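# Remove clamp from tool box, then close box

## Task

Lift the clamp out of the tool box and set it down resting wholly on the table, touching neither the box nor any other loose object. All other items must stay inside the box, the lid must be shut all the way with its clasp engaged, and the box must end upright.

## Robot and tools

Robot: two arms. left_arm carries a left hand and right_arm a right hand, which are mirror images. In the scene frame the origin sits at table-top height midway between the nominal bases. +x points out over the table, +z points up, and left_arm is on the +y side. These side names do not match image sides. Calibrated bases: left_arm at (-0.001, +0.345, 0) m and right_arm at (+0.032, -0.404, 0) m, both nearly unrotated.

Hand point: a point fixed to each palm, 0.05 m in front of it and 0.15 m from the wrist flange. Its +z runs along straight fingers and its +y comes out of the palm. Its +x runs across the palm away from the thumb on the right hand and toward the thumb on the left hand. Straight fingertips reach about 0.06-0.07 m past the point and lie 0.06 m behind it along -y. A bracket on the little-finger side of the wrist sticks out and can strike things. With the fingers level, the wrist can hang below the point, by up to 0.11 m palm-down and 0.23 m palm-up, and reach the table first.

Row layout: every command row is one flat list of 28 numbers, each in [-1, 1], and it covers both arms even if only one moves. The order is: left dx, dy, dz, rx, ry, rz; then the left hand's little, ring, middle, index, thumb_bend, thumb_turn, force_limit, speed; then the same 14 numbers for the right arm. dx/dy/dz and rx/ry/rz are offsets, not poses. They are measured along scene-frame axes from that arm's current Hand target (its last commanded pose), and rotation is about the target position. 1.0 equals 0.6 m or 180 degrees. rx, ry, rz form one rotation vector. Six pose zeros re-request the current Hand target. Hand motor numbers are absolute targets: +1 is open or straight, and -1 is closed. For thumb_turn, -1 places the thumb opposite the fingers, which is needed to grasp, and +1 places it beside the palm. force_limit runs linearly from about 0 N at -1 to 10 N at +1 (15 N for the two thumb motors). speed runs from almost zero at -1 to full at +0.48 and stays full above that. No hand number means no change: to keep a hand as it is, resend the last eight numbers actually carried out for it. Before any row has run for a hand in a scene, use its hand_measured values plus hand_force_limit and hand_speed. For a gentle grip close at speed -0.94 or below. A grasp with the thumb opposed fits objects about 0.035-0.065 m thick, or handles down to about 0.025 m.

Tools:
- execute_actions(actions, cameras): actions is a list of actions. Each action is up to 15 rows, one row per 1/30 s step, and a short action repeats its last row. Every row in an action counts from the Hand target at that action's start, so repeating an offset in a new action moves further. Images come back only for an empty actions list or when cameras names them (["all"], a list of names, or []).
- move(target, speed, blend, stop_force, zero, blocking, cameras): straight-line path toward one 28-number row, or through a list of up to 15 rows. Every row in the list counts from the same starting Hand targets, not from the previous row. speed is in m/s, 0.002-3.6, default 0.25. blend is a corner radius in m; 0 means stop at each target. stop_force is in N, 3-120, shared by both arms, and ends an arm's path when it feels that much push against its motion. zero (default true) re-zeroes that force before the move. blocking=false returns early but cannot be combined with stop_force. Give every row of a list the same hand numbers. The move does not avoid obstacles or the other arm. The result adds a move: line such as done, off_target, moving, held or fault, plus limits such as paced or held. Drop stop_force when pulling away from something you are pressing on.
- wait(seconds 0-10), stop() to brake a running move, zoom_image(camera, region [x0,y0,x1,y1] pixels, at most 504x504), show_instructions(), zero_wrist_force(arm "left_arm"/"right_arm"), finished_scene(scene 1 or 2) to end the scene for good.
Cameras: cam_head_left, cam_head_right, cam_high, cam_low, cam_left_wrist, cam_right_wrist, each 672x504.

Results: end_effector_position (m), end_effector_quat_wxyz and velocities are given in the scene frame and may be off by a few cm. "Hand target" is the pose your next offsets count from. The hand point often settles short of it, and you then send the missing distance as an offset. hand_measured, hand_stopped_by (moving, target, force, stalled, fault) and hand_load_n list six values in motor order. A load near 0 after a grasp means the grip was lost. Wrist force and Wrist torque are along the hand's own axes, and a third line shows the peak since the last reading. Joint torques include the arm's own weight. A MOTOR HOT line warns of heating, and a fault at 85 °C brakes the arm for 30-60 s or more. Joint velocities may read "within noise".

Limits and cautions: commanded orientation is clipped to within 32 degrees of the measured one per step. A clearance check holds back commands that bring the arms close, though fingers are exempt and contact can still happen. A press between the arms can fail the scene. Contact torque at a joint limit (wrist joints about 21 N m, others 132 N m) or an outside force around 150 N causes a 10 s stop. Arms are stiff, so aiming even a little past a firm surface can fault; approach slowly with stop_force. Avoid moving the hand close to an arm's own base. Don't drop parts, release moving parts, slam, or push hard. Anything left off the table fails the scene, and a heavy fall or hard hit on fixed objects also fails it. Loose objects may get brief outside nudges. Stretched arms, held loads and unreachable targets heat motors. The scene keeps running while you think.

Each tool is called after "Request:" by a JSON object that holds its "op" and its "data", one argument or row to a line.

Reference images:

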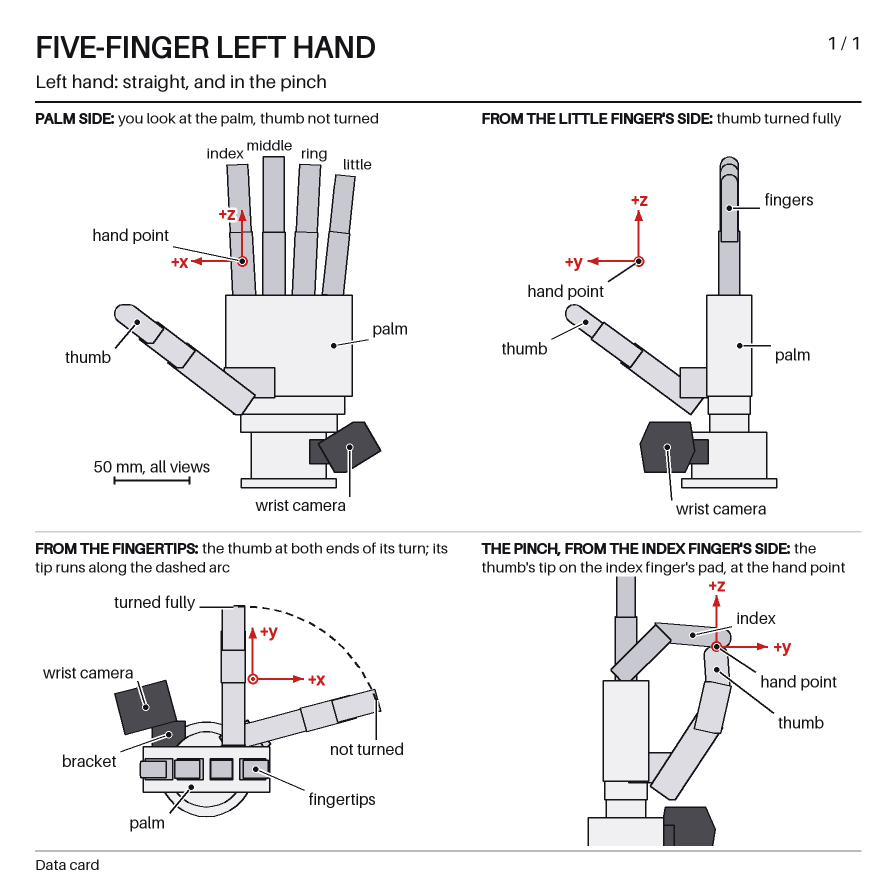

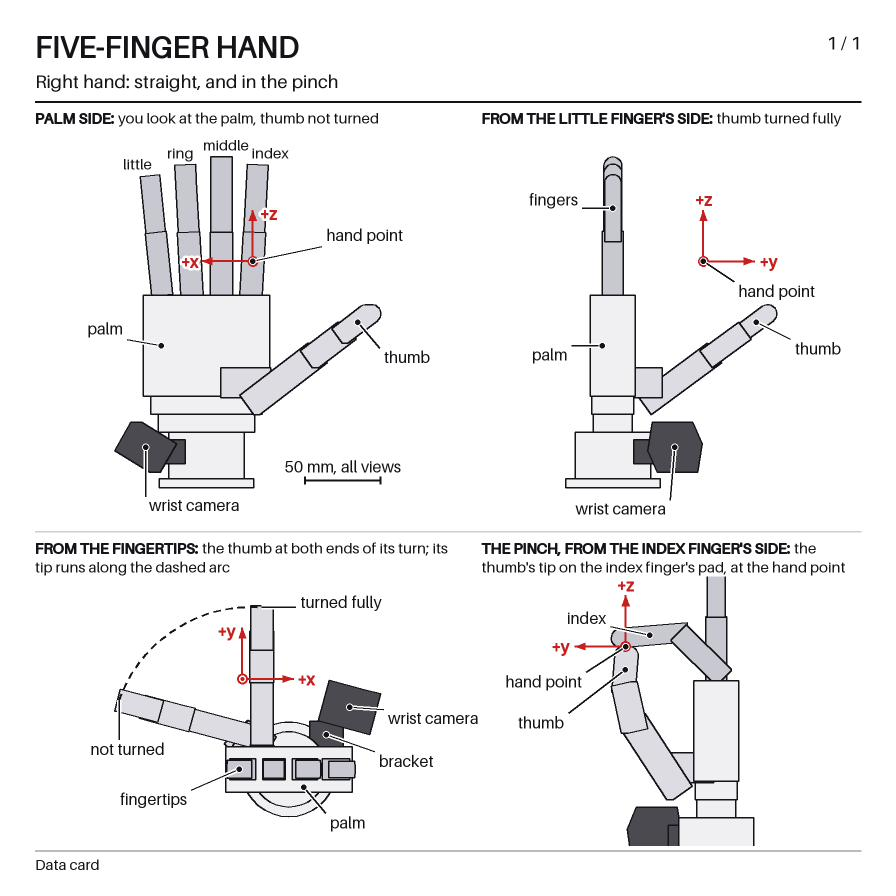

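## Session

Request:
{"op": "execute_actions", "data": {
  "actions": []
}}

Scene clock: 0.00 s.
left_arm: end_effector_position=(+0.3852, +0.5980, +0.1904) hand_measured=(+1.000, +1.000, +1.000, +1.000, +1.000, +1.000) hand_load_n=(+0.0, +0.0, +0.0, +0.0, +0.5, +0.0) hand_stopped_by=(target, target, target, target, target, target) hand_force_limit=0.00 hand_speed=-0.80 end_effector_quat_wxyz=(-0.214, -0.004, +0.956, -0.201) | right_arm: end_effector_position=(+0.7233, -0.1847, +0.2129) hand_measured=(+1.000, +1.000, +1.000, +1.000, +1.000, +1.000) hand_load_n=(+0.0, +0.0, +0.0, +0.0, +0.0, +0.0) hand_stopped_by=(target, target, target, target, target, target) hand_force_limit=0.00 hand_speed=-0.80 end_effector_quat_wxyz=(+0.202, +0.457, +0.803, +0.324)
Joint positions: left_arm=[3.881 -2.329 -1.121 1.283 -1.558 -0.84] | right_arm=[-0.018 -1.105 1.441 0.512 1.237 -0.397]
Joint velocities: within noise
Joint torques (N m): no reading
Wrist force (N): no reading
Wrist torque (N m): no reading
Wrist force, peak (N): no reading
Hand target: left_arm +0.3852, +0.5980, +0.1904; -0.214, -0.004, +0.956, -0.201 | right_arm +0.7233, -0.1847, +0.2129; +0.202, +0.457, +0.803, +0.324

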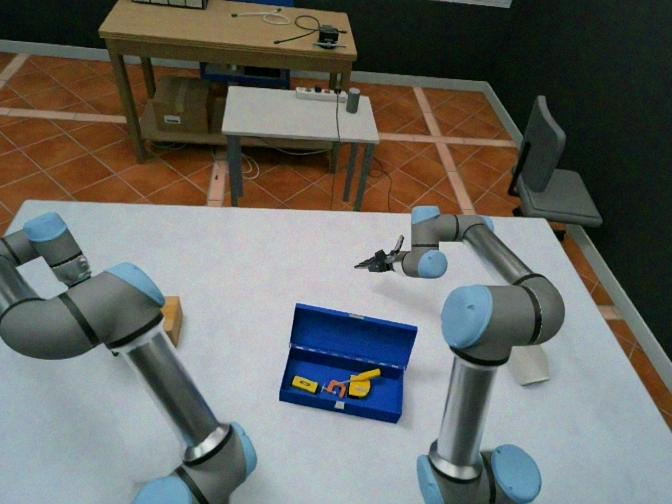

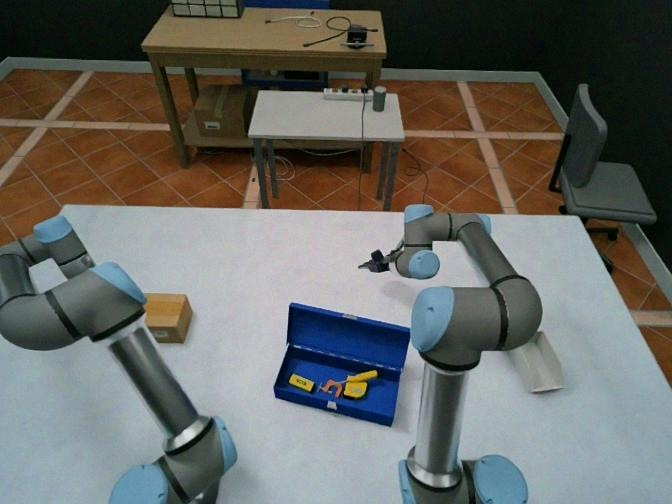

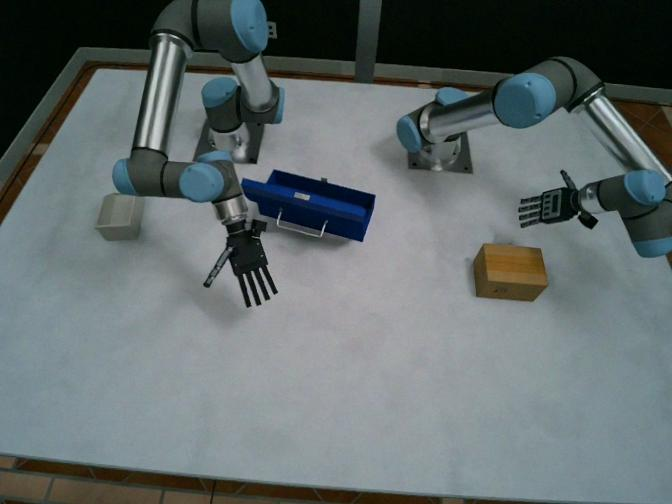

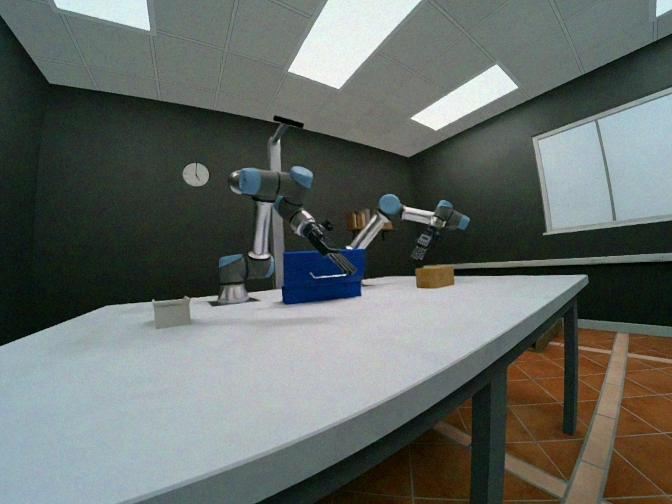

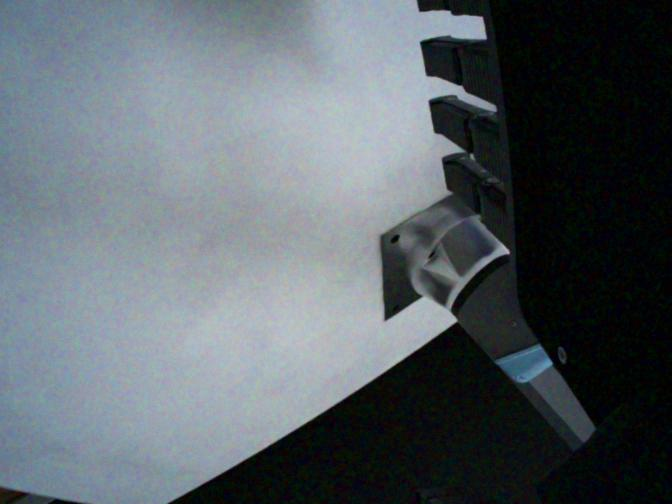

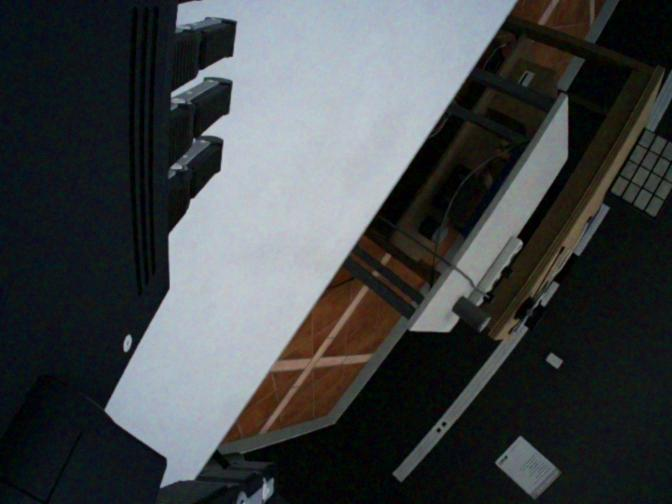

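Request:
{"op": "zoom_image", "data": {
  "camera": "cam_head_left",
  "region": [270, 290, 430, 430]
}}

Request:
{"op": "zoom_image", "data": {
  "camera": "cam_head_right",
  "region": [260, 290, 420, 430]
}}

Request:
{"op": "zoom_image", "data": {
  "camera": "cam_high",
  "region": [200, 130, 400, 280]
}}

Request:
{"op": "zoom_image", "data": {
  "camera": "cam_low",
  "region": [240, 180, 480, 340]
}}

Scaled by 3.150 from the camera's 672x504 image, which has a finer 960x720 frame.

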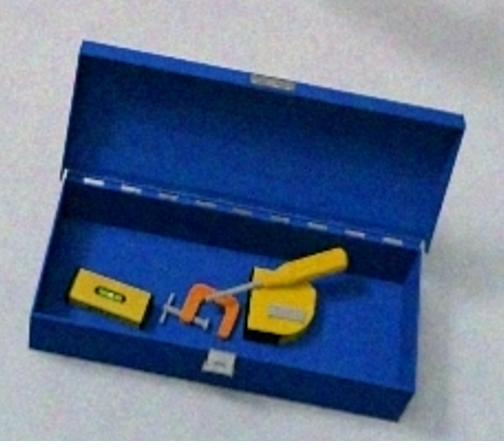

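Scaled by 3.150 from the camera's 672x504 image, which has a finer 960x720 frame.

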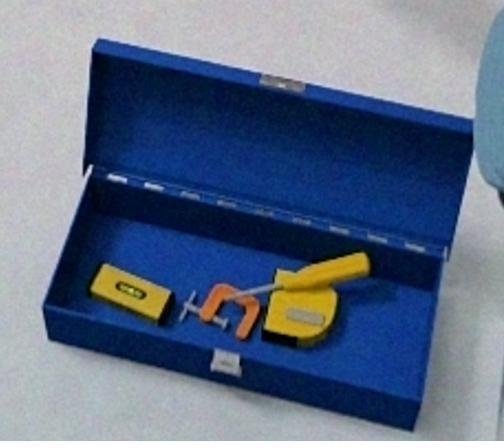

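Scaled by 2.520 from the camera's 672x504 image, which has a finer 960x720 frame.

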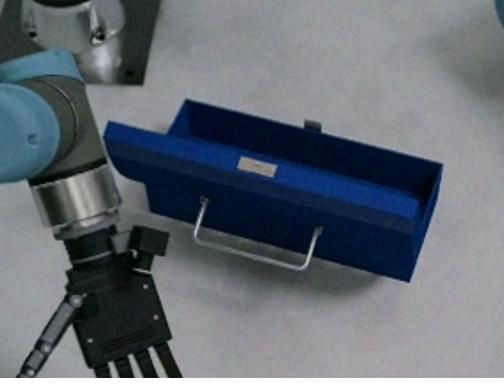

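Scaled by 2.100 from the camera's 672x504 image, which has a finer 960x720 frame.

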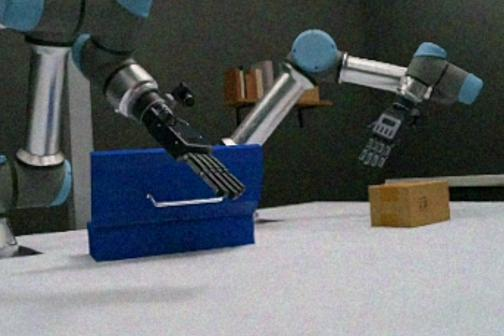

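Request:
{"op": "zoom_image", "data": {
  "camera": "cam_head_left",
  "region": [285, 360, 389, 420]
}}

Request:
{"op": "zoom_image", "data": {
  "camera": "cam_head_right",
  "region": [280, 360, 384, 420]
}}

Scaled by 4.846 from the camera's 672x504 image, which has a finer 960x720 frame.

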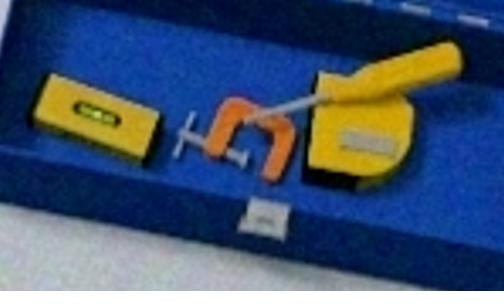

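Scaled by 4.846 from the camera's 672x504 image, which has a finer 960x720 frame.

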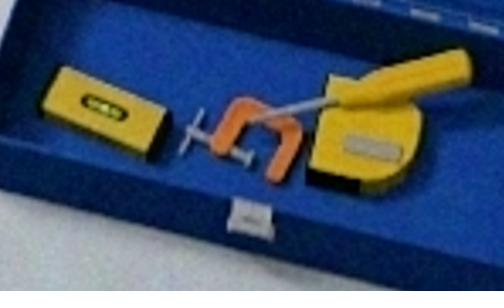

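Request:
{"op": "move", "data": {
  "target": [-0.1753,-0.6967,0.0827,-0.032,-0.164,0.367,-1,-1,0.5,0.5,0.6,-1,0,0.3, 0,0,0,0,0,0,1,1,1,1,1,1,0,-0.8],
  "speed": 0.4,
  "cameras": ["all"]
}}

Scene clock: 21.17 s.
left_arm: end_effector_position=(+0.2800, +0.1800, +0.2401) hand_measured=(-1.000, -1.000, +0.500, +0.500, +0.600, -1.000) hand_load_n=(+0.0, +0.0, +0.0, +0.0, +0.0, +0.0) hand_stopped_by=(target, target, target, target, target, target) hand_force_limit=0.00 hand_speed=0.30 end_effector_quat_wxyz=(+0.165, -0.460, +0.810, -0.324) | right_arm: end_effector_position=(+0.7233, -0.1847, +0.2129) hand_measured=(+1.000, +1.000, +1.000, +1.000, +1.000, +1.000) hand_load_n=(+0.0, +0.0, +0.0, +0.0, +0.0, +0.0) hand_stopped_by=(target, target, target, target, target, target) hand_force_limit=0.00 hand_speed=-0.80 end_effector_quat_wxyz=(+0.202, +0.457, +0.803, +0.324)
Joint positions: left_arm=[3.518 -1.224 -2.049 2.192 -0.985 -2.381] | right_arm=[-0.018 -1.105 1.441 0.512 1.237 -0.397]
Joint torques (N m): left_arm=[-9.05 10.51 10.53 0.35 -0.72 -1.61] | right_arm=[-1.01 -45.5 -20.93 0.95 -0.73 -0.24]
Wrist force (N): left_arm=[0.3 0.5 0.6] | right_arm=[0.1 0.0 -0.1]
Wrist torque (N m): left_arm=[0.07 -0.03 0.02] | right_arm=[0.00 -0.01 0.01]
Wrist force, peak (N): left_arm=[1.8 0.7 0.5] | right_arm=[-0.1 -0.3 -0.1]
Hand target: left_arm +0.2800, +0.1800, +0.2400; +0.166, -0.459, +0.810, -0.324 | right_arm +0.7233, -0.1847, +0.2129; +0.202, +0.457, +0.803, +0.324
Off the commanded pose: left_arm 0.000 m, 0 deg | right_arm 0.000 m, 0 deg.
move: done
camera_calibration:
cam_left_wrist: T_world_to_cam=[[0.432891, -0.568496, 0.699584, -0.189513], [-0.878489, -0.440079, 0.185978, 0.289223], [0.202144, -0.695085, -0.689924, 0.347547], [0, 0, 0, 1]] pos_world=[0.265863, 0.261118, 0.318572]

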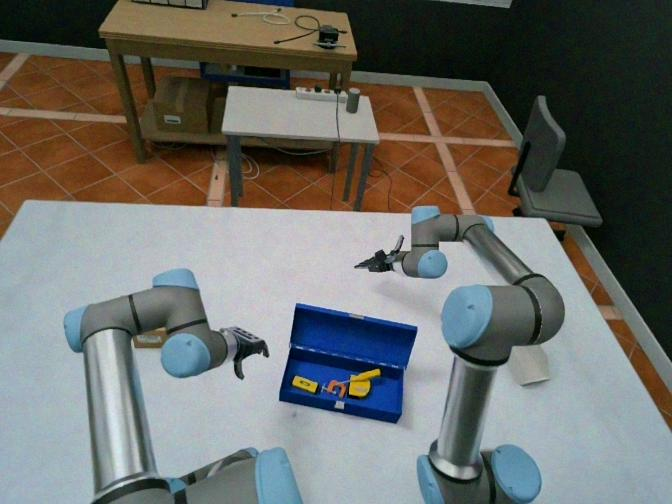

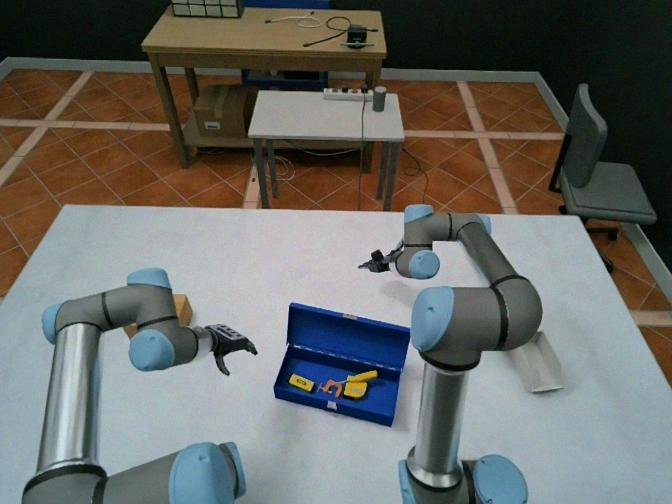

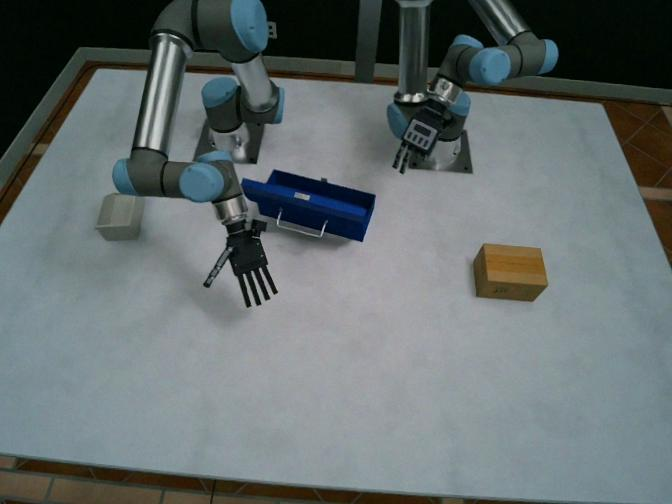

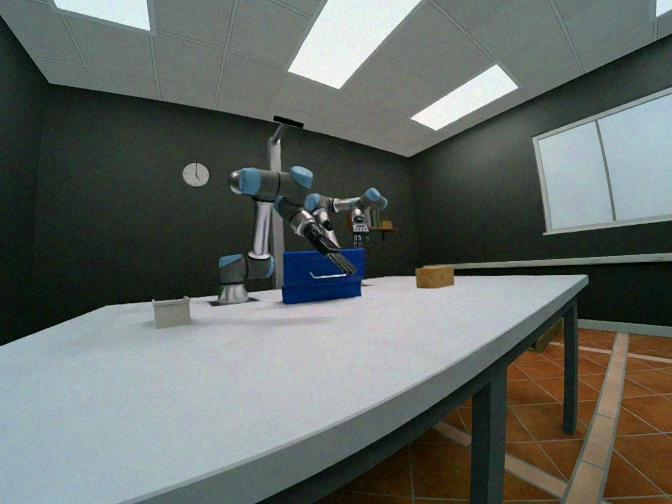

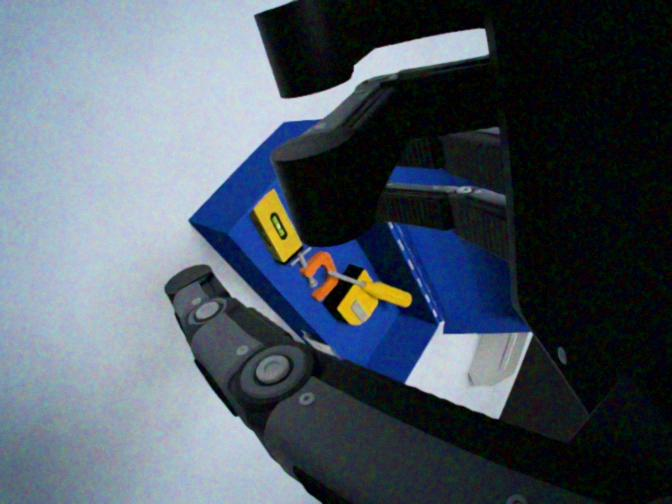

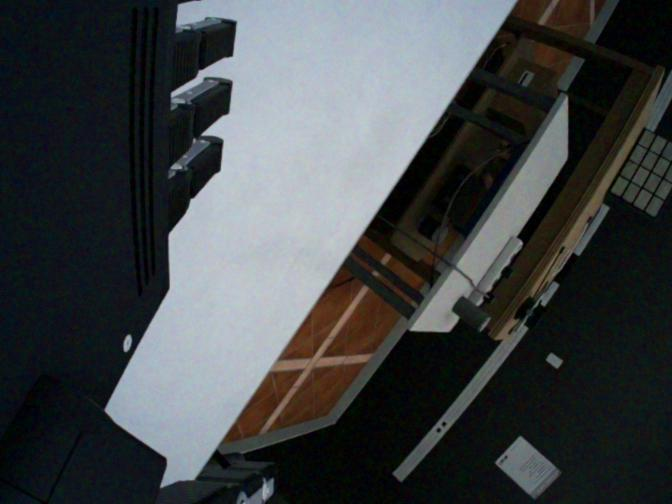

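Request:
{"op": "zoom_image", "data": {
  "camera": "cam_left_wrist",
  "region": [180, 120, 460, 400]
}}

Scaled by 1.800 from the camera's 672x504 image, which has a finer 960x720 frame.

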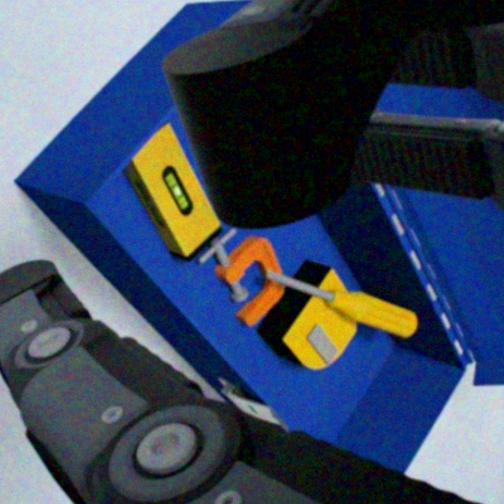

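Request:
{"op": "move", "data": {
  "target": [0.0678,-0.3657,-0.2167,-0.0077,-0.0408,0.0926,-1,-1,0.5,0.5,0.6,-1,0,0.3, 0,0,0,0,0,0,1,1,1,1,1,1,0,-0.8],
  "speed": 0.3,
  "cameras": ["cam_head_left","cam_head_right","cam_high","cam_left_wrist"]
}}

Request:
{"op": "zoom_image", "data": {
  "camera": "cam_head_left",
  "region": [270, 290, 430, 430]
}}

Request:
{"op": "zoom_image", "data": {
  "camera": "cam_head_right",
  "region": [260, 290, 420, 430]
}}

Request:
{"op": "zoom_image", "data": {
  "camera": "cam_left_wrist",
  "region": [150, 120, 430, 400]
}}

Scene clock: 23.53 s.
left_arm: end_effector_position=(+0.3206, -0.0393, +0.1100) hand_measured=(-1.000, -1.000, +0.500, +0.500, +0.600, -1.000) hand_load_n=(+0.0, +0.0, +0.0, +0.0, +0.0, +0.0) hand_stopped_by=(target, target, target, target, target, target) hand_force_limit=0.00 hand_speed=0.30 end_effector_quat_wxyz=(+0.256, -0.552, +0.719, -0.335) | right_arm: end_effector_position=(+0.7233, -0.1847, +0.2129) hand_measured=(+1.000, +1.000, +1.000, +1.000, +1.000, +1.000) hand_load_n=(+0.0, +0.0, +0.0, +0.0, +0.0, +0.0) hand_stopped_by=(target, target, target, target, target, target) hand_force_limit=0.00 hand_speed=-0.80 end_effector_quat_wxyz=(+0.202, +0.457, +0.803, +0.324)
Joint positions: left_arm=[2.476 -1.722 -1.931 2.91 -1.879 -3.414] | right_arm=[-0.018 -1.105 1.441 0.512 1.237 -0.397]
Joint torques (N m): left_arm=[-8.52 21.36 15.51 1.57 -2.03 -1.55] | right_arm=[-1.06 -46.07 -22.11 0.94 -0.62 -0.2]
Wrist force (N): left_arm=[0.5 0.8 0.5] | right_arm=[0.0 -0.3 0.0]
Wrist torque (N m): left_arm=[0.13 -0.06 -0.02] | right_arm=[-0.04 -0.01 -0.01]
Wrist force, peak (N): left_arm=[2.2 2.1 1.3] | right_arm=[-0.1 -0.3 0.0]
Hand target: left_arm +0.3207, -0.0394, +0.1100; +0.257, -0.552, +0.719, -0.335 | right_arm +0.7233, -0.1847, +0.2129; +0.202, +0.457, +0.803, +0.324
Off the commanded pose: left_arm 0.000 m, 0 deg | right_arm 0.000 m, 0 deg.
move: done
camera_calibration:
cam_left_wrist: T_world_to_cam=[[0.482339, -0.416672, 0.770541, -0.258441], [-0.733482, -0.673008, 0.09521, 0.206926], [0.478909, -0.611101, -0.630239, 0.00508628], [0, 0, 0, 1]] pos_world=[0.273997, 0.0346863, 0.182644]
Images, in order (width x height): cam_head_left 672x504, cam_head_right 672x504, cam_high 672x504, cam_left_wrist 672x504.

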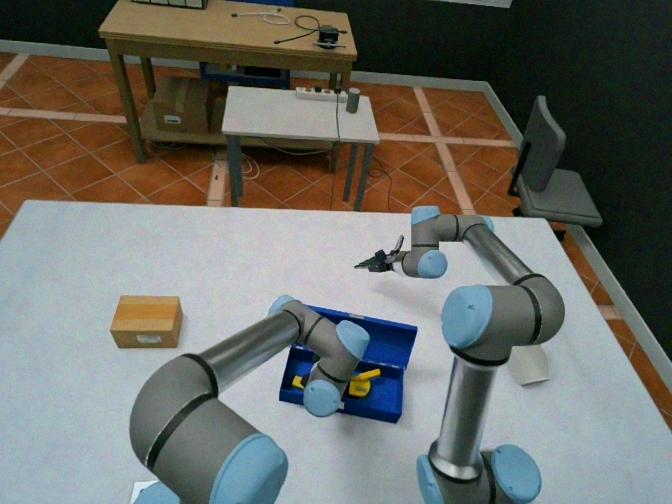

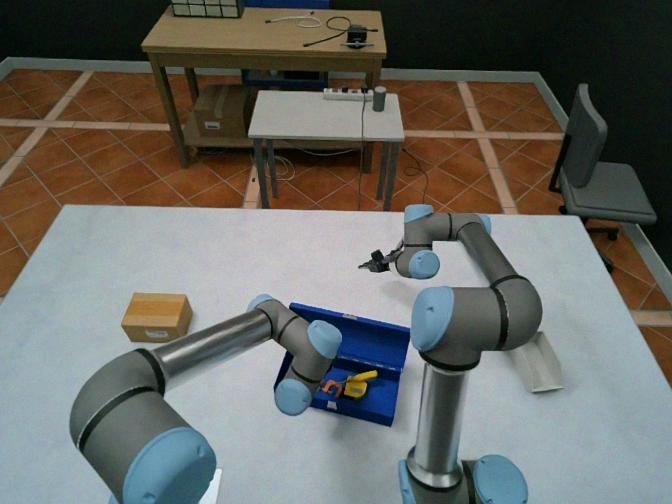

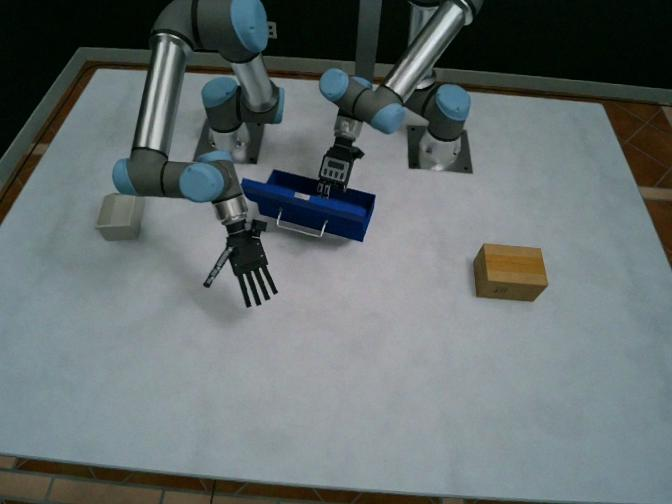

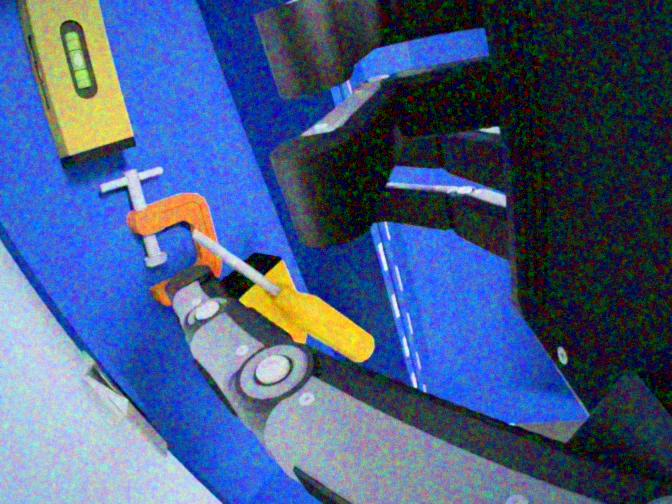

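Scaled by 3.150 from the camera's 672x504 image, which has a finer 960x720 frame.

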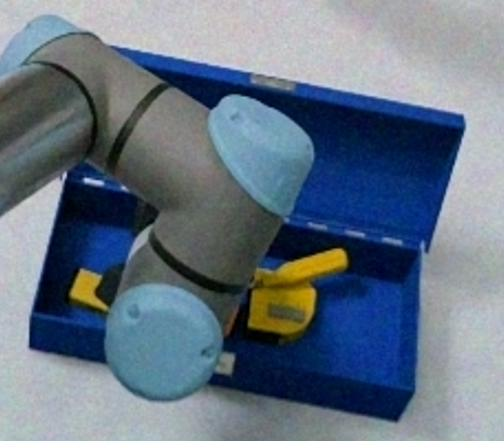

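Scaled by 3.150 from the camera's 672x504 image, which has a finer 960x720 frame.

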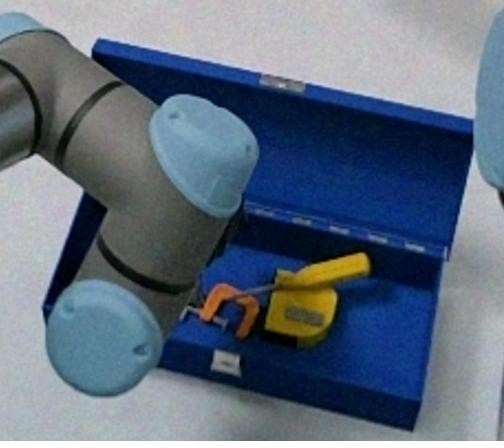

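Scaled by 1.800 from the camera's 672x504 image, which has a finer 960x720 frame.

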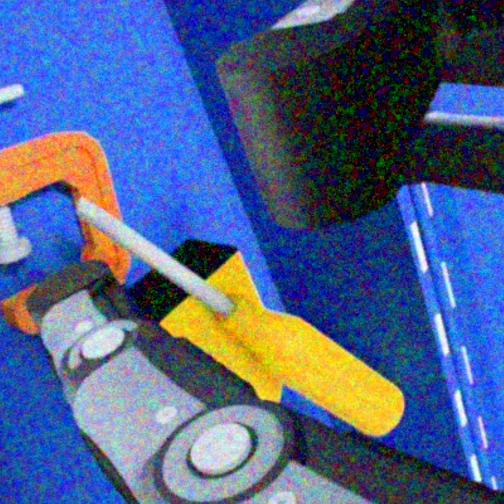

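Request:
{"op": "zoom_image", "data": {
  "camera": "cam_left_wrist",
  "region": [80, 150, 260, 320]
}}

Request:
{"op": "zoom_image", "data": {
  "camera": "cam_left_wrist",
  "region": [260, 20, 520, 280]
}}

Scaled by 2.800 from the camera's 672x504 image, which has a finer 960x720 frame.

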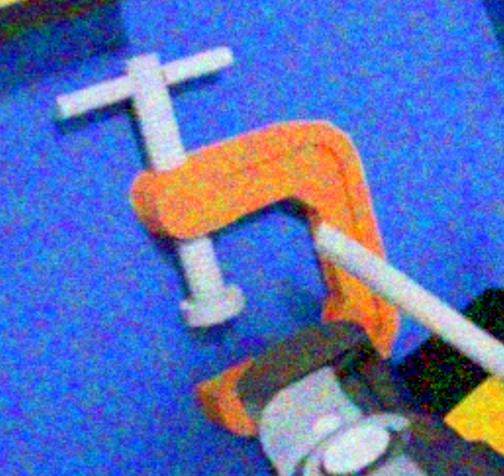

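Scaled by 1.938 from the camera's 672x504 image, which has a finer 960x720 frame.

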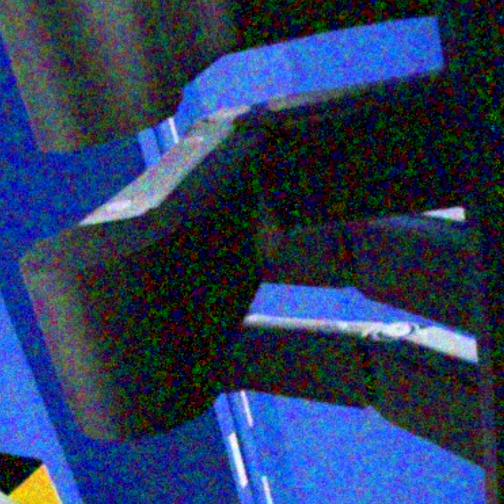

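Request:
{"op": "move", "data": {
  "target": [0.0068,-0.0095,-0.0833,0,0,-0.0389,-1,-1,0.5,0.5,0.75,-1,0,0.3, 0,0,0,0,0,0,1,1,1,1,1,1,0,-0.8],
  "speed": 0.12,
  "cameras": ["cam_left_wrist","cam_head_right"]
}}

Request:
{"op": "zoom_image", "data": {
  "camera": "cam_left_wrist",
  "region": [60, 100, 340, 380]
}}

Request:
{"op": "zoom_image", "data": {
  "camera": "cam_head_right",
  "region": [260, 290, 420, 430]
}}

Scene clock: 30.00 s.
left_arm: end_effector_position=(+0.3247, -0.0450, +0.0600) hand_measured=(-1.000, -1.000, +0.500, +0.500, +0.750, -1.000) hand_load_n=(+0.0, +0.0, +0.0, +0.0, +0.0, +0.0) hand_stopped_by=(target, target, target, target, target, target) hand_force_limit=0.00 hand_speed=0.30 end_effector_quat_wxyz=(+0.236, -0.508, +0.751, -0.350) | right_arm: end_effector_position=(+0.7233, -0.1847, +0.2129) hand_measured=(+1.000, +1.000, +1.000, +1.000, +1.000, +1.000) hand_load_n=(+0.0, +0.0, +0.0, +0.0, +0.0, +0.0) hand_stopped_by=(target, target, target, target, target, target) hand_force_limit=0.00 hand_speed=-0.80 end_effector_quat_wxyz=(+0.202, +0.457, +0.803, +0.324)
Joint positions: left_arm=[2.526 -1.78 -2.007 3.072 -1.751 -3.297] | right_arm=[-0.018 -1.105 1.441 0.512 1.237 -0.397]
Joint torques (N m): left_arm=[-8.55 28.44 34.17 -0.83 0.32 0.14] | right_arm=[-1.01 -46.02 -22.57 1.01 -0.58 -0.2]
Wrist force (N): left_arm=[0.1 1.1 0.4] | right_arm=[0.0 -0.2 0.0]
Wrist torque (N m): left_arm=[0.19 0.01 -0.14] | right_arm=[-0.03 0.00 -0.01]
Wrist force, peak (N): left_arm=[-0.1 1.9 0.7] | right_arm=[0.2 -0.3 0.1]
Hand target: left_arm +0.3247, -0.0451, +0.0600; +0.236, -0.507, +0.751, -0.350 | right_arm +0.7233, -0.1847, +0.2129; +0.202, +0.457, +0.803, +0.324
Off the commanded pose: left_arm 0.000 m, 0 deg | right_arm 0.000 m, 0 deg.
move: done
camera_calibration:
cam_left_wrist: T_world_to_cam=[[0.428153, -0.47219, 0.770534, -0.209165], [-0.8098, -0.578931, 0.0951971, 0.239868], [0.401135, -0.664737, -0.63025, -0.00902891], [0, 0, 0, 1]] pos_world=[0.287422, 0.0340998, 0.132644]
Images, in order (width x height): cam_head_right 672x504, cam_left_wrist 672x504.

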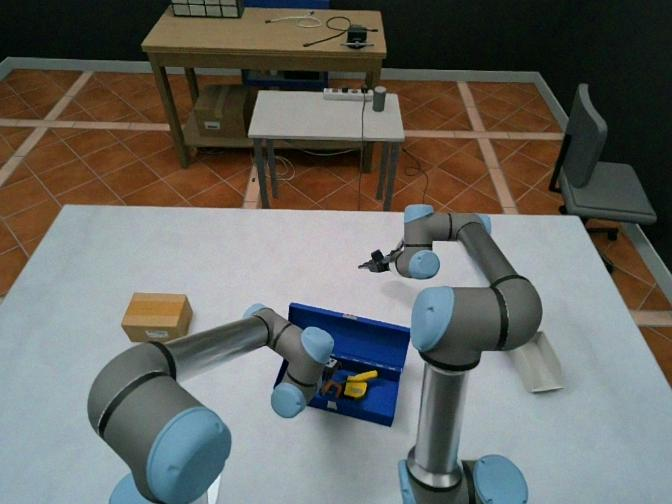

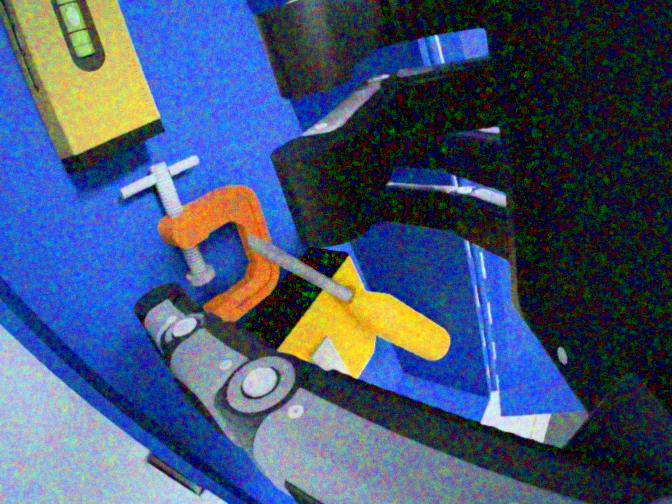

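Scaled by 1.800 from the camera's 672x504 image, which has a finer 960x720 frame.

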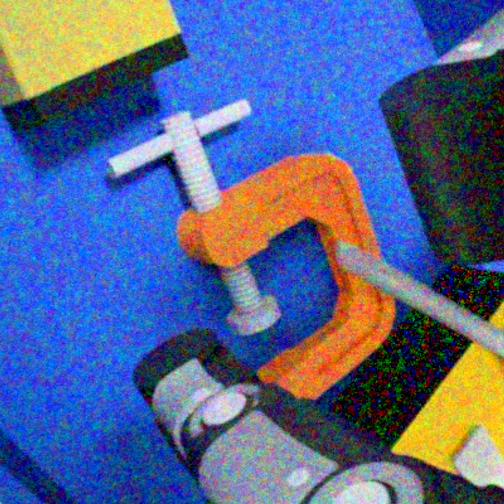

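Scaled by 3.150 from the camera's 672x504 image, which has a finer 960x720 frame.

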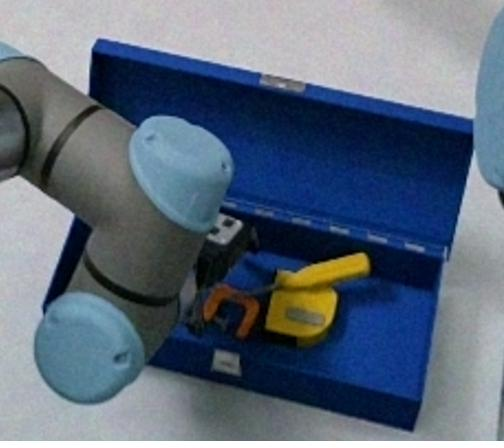

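Request:
{"op": "move", "data": {
  "target": [-0.0018,-0.0046,-0.0567,0,0,0,-1,-1,0.5,0.5,0.75,-1,0,0.3, 0,0,0,0,0,0,1,1,1,1,1,1,0,-0.8],
  "speed": 0.05,
  "stop_force": 5,
  "cameras": ["cam_left_wrist","cam_head_right"]
}}

Request:
{"op": "zoom_image", "data": {
  "camera": "cam_left_wrist",
  "region": [60, 100, 340, 380]
}}

Request:
{"op": "zoom_image", "data": {
  "camera": "cam_head_right",
  "region": [260, 290, 420, 430]
}}

Scene clock: 33.50 s.
left_arm: end_effector_position=(+0.3237, -0.0479, +0.0260) hand_measured=(-1.000, -1.000, +0.500, +0.500, +0.750, -1.000) hand_load_n=(+0.0, +0.0, +0.0, +0.0, +0.0, +0.0) hand_stopped_by=(target, target, target, target, target, target) hand_force_limit=0.00 hand_speed=0.30 end_effector_quat_wxyz=(+0.236, -0.507, +0.751, -0.350) | right_arm: end_effector_position=(+0.7233, -0.1847, +0.2129) hand_measured=(+1.000, +1.000, +1.000, +1.000, +1.000, +1.000) hand_load_n=(+0.0, +0.0, +0.0, +0.0, +0.0, +0.0) hand_stopped_by=(target, target, target, target, target, target) hand_force_limit=0.00 hand_speed=-0.80 end_effector_quat_wxyz=(+0.202, +0.457, +0.803, +0.324)
Joint positions: left_arm=[2.517 -1.84 -2.038 3.164 -1.757 -3.302] | right_arm=[-0.018 -1.105 1.441 0.512 1.237 -0.397]
Joint torques (N m): left_arm=[7.22 35.35 31.7 -2.73 1.33 1.94] | right_arm=[-1.13 -46.67 -21.18 1.07 -0.7 -0.07]
Wrist force (N): left_arm=[0.3 0.9 0.4] | right_arm=[0.1 0.0 0.0]
Wrist torque (N m): left_arm=[0.15 -0.02 -0.12] | right_arm=[0.00 -0.01 0.01]
Wrist force, peak (N): left_arm=[0.1 1.8 0.7] | right_arm=[-0.1 -0.2 0.3]
Hand target: left_arm +0.3237, -0.0479, +0.0260; +0.236, -0.507, +0.751, -0.350 | right_arm +0.7233, -0.1847, +0.2129; +0.202, +0.457, +0.803, +0.324
Off the commanded pose: left_arm 0.000 m, 0 deg | right_arm 0.000 m, 0 deg.
move: done
camera_calibration:
cam_left_wrist: T_world_to_cam=[[0.427924, -0.472157, 0.770681, -0.183768], [-0.809963, -0.578703, 0.0951941, 0.240633], [0.401049, -0.664959, -0.63007, -0.031864], [0, 0, 0, 1]] pos_world=[0.286322, 0.0312997, 0.0986433]
Images, in order (width x height): cam_head_right 672x504, cam_left_wrist 672x504.

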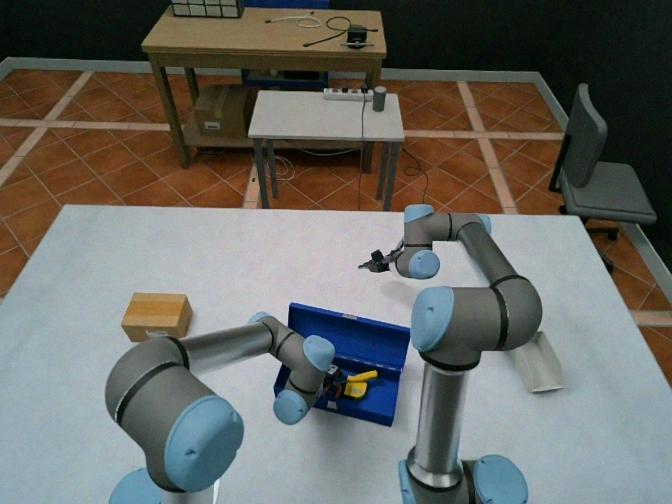

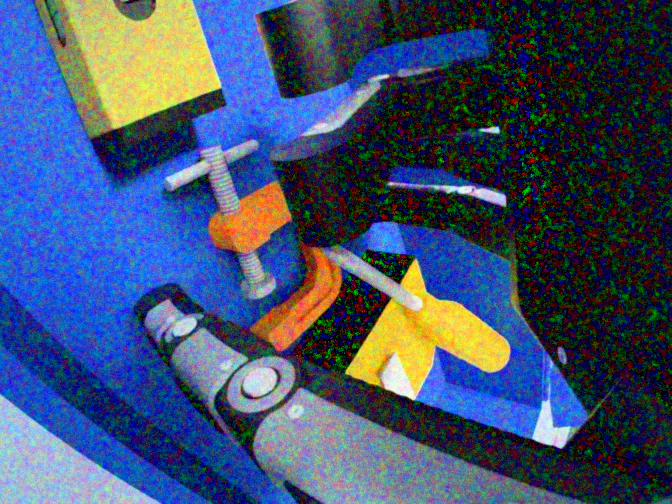

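Scaled by 1.800 from the camera's 672x504 image, which has a finer 960x720 frame.

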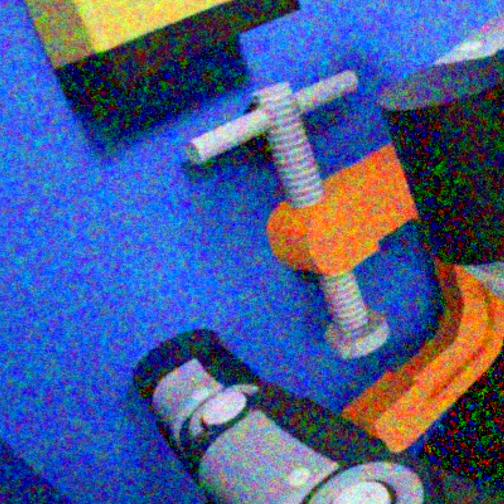

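Scaled by 3.150 from the camera's 672x504 image, which has a finer 960x720 frame.

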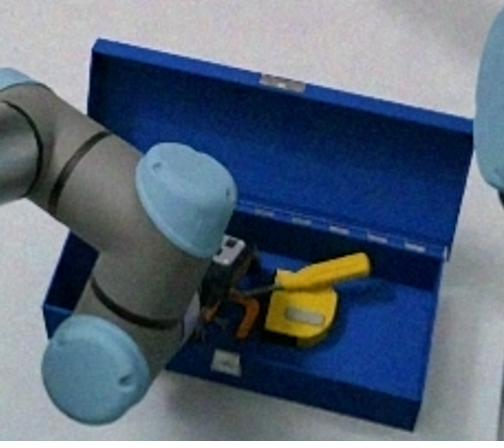

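Request:
{"op": "move", "data": {
  "target": [0,0,0,0,0,0,-1,-1,0.1,0.1,0.45,-1,-0.5,-0.8, 0,0,0,0,0,0,1,1,1,1,1,1,0,-0.8],
  "cameras": ["cam_left_wrist"]
}}

Request:
{"op": "zoom_image", "data": {
  "camera": "cam_left_wrist",
  "region": [60, 100, 340, 380]
}}

Scene clock: 36.30 s.
left_arm: end_effector_position=(+0.3237, -0.0479, +0.0260) hand_measured=(-1.000, -1.000, +0.466, +0.100, +0.450, -1.000) hand_load_n=(+0.0, +0.0, +3.5, +0.0, +0.0, +0.0) hand_stopped_by=(target, target, force, target, target, target) hand_force_limit=-0.50 hand_speed=-0.80 end_effector_quat_wxyz=(+0.236, -0.507, +0.751, -0.350) | right_arm: end_effector_position=(+0.7233, -0.1847, +0.2129) hand_measured=(+1.000, +1.000, +1.000, +1.000, +1.000, +1.000) hand_load_n=(+0.0, +0.0, +0.0, +0.0, +0.0, +0.5) hand_stopped_by=(target, target, target, target, target, target) hand_force_limit=0.00 hand_speed=-0.80 end_effector_quat_wxyz=(+0.202, +0.457, +0.803, +0.324)
Joint positions: left_arm=[2.517 -1.84 -2.038 3.164 -1.757 -3.302] | right_arm=[-0.018 -1.105 1.441 0.512 1.237 -0.397]
Joint torques (N m): left_arm=[3.8 26.67 13.35 -2.55 1.33 1.96] | right_arm=[-2.01 -46.74 -21.48 1.07 -0.59 -0.05]
Wrist force (N): left_arm=[0.2 -2.5 0.2] | right_arm=[-0.2 0.0 -0.1]
Wrist torque (N m): left_arm=[0.26 -0.03 -0.05] | right_arm=[0.00 0.03 -0.01]
Wrist force, peak (N): left_arm=[0.4 -2.9 0.1] | right_arm=[0.3 -0.3 0.1]
Hand target: left_arm +0.3237, -0.0479, +0.0260; +0.236, -0.507, +0.751, -0.350 | right_arm +0.7233, -0.1847, +0.2129; +0.202, +0.457, +0.803, +0.324
Off the commanded pose: left_arm 0.000 m, 0 deg | right_arm 0.000 m, 0 deg.
move: done
camera_calibration:
cam_left_wrist: T_world_to_cam=[[0.427924, -0.472157, 0.770681, -0.183811], [-0.809963, -0.578703, 0.0951941, 0.240714], [0.401049, -0.664959, -0.63007, -0.0319041], [0, 0, 0, 1]] pos_world=[0.286422, 0.0312997, 0.0986433]
Images, in order (width x height): cam_left_wrist 672x504.

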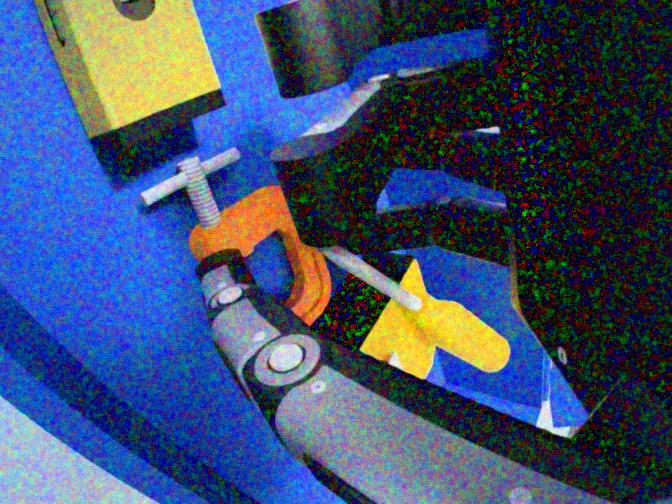

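Scaled by 1.800 from the camera's 672x504 image, which has a finer 960x720 frame.

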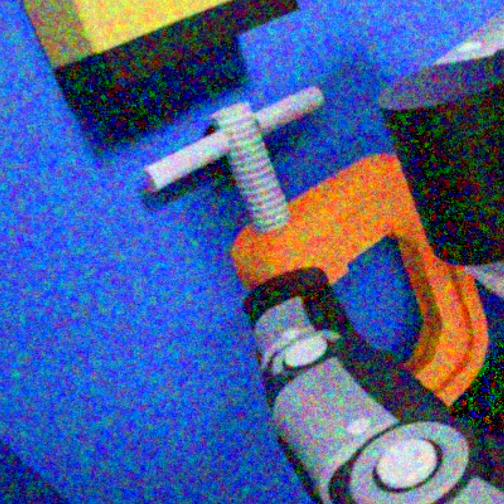

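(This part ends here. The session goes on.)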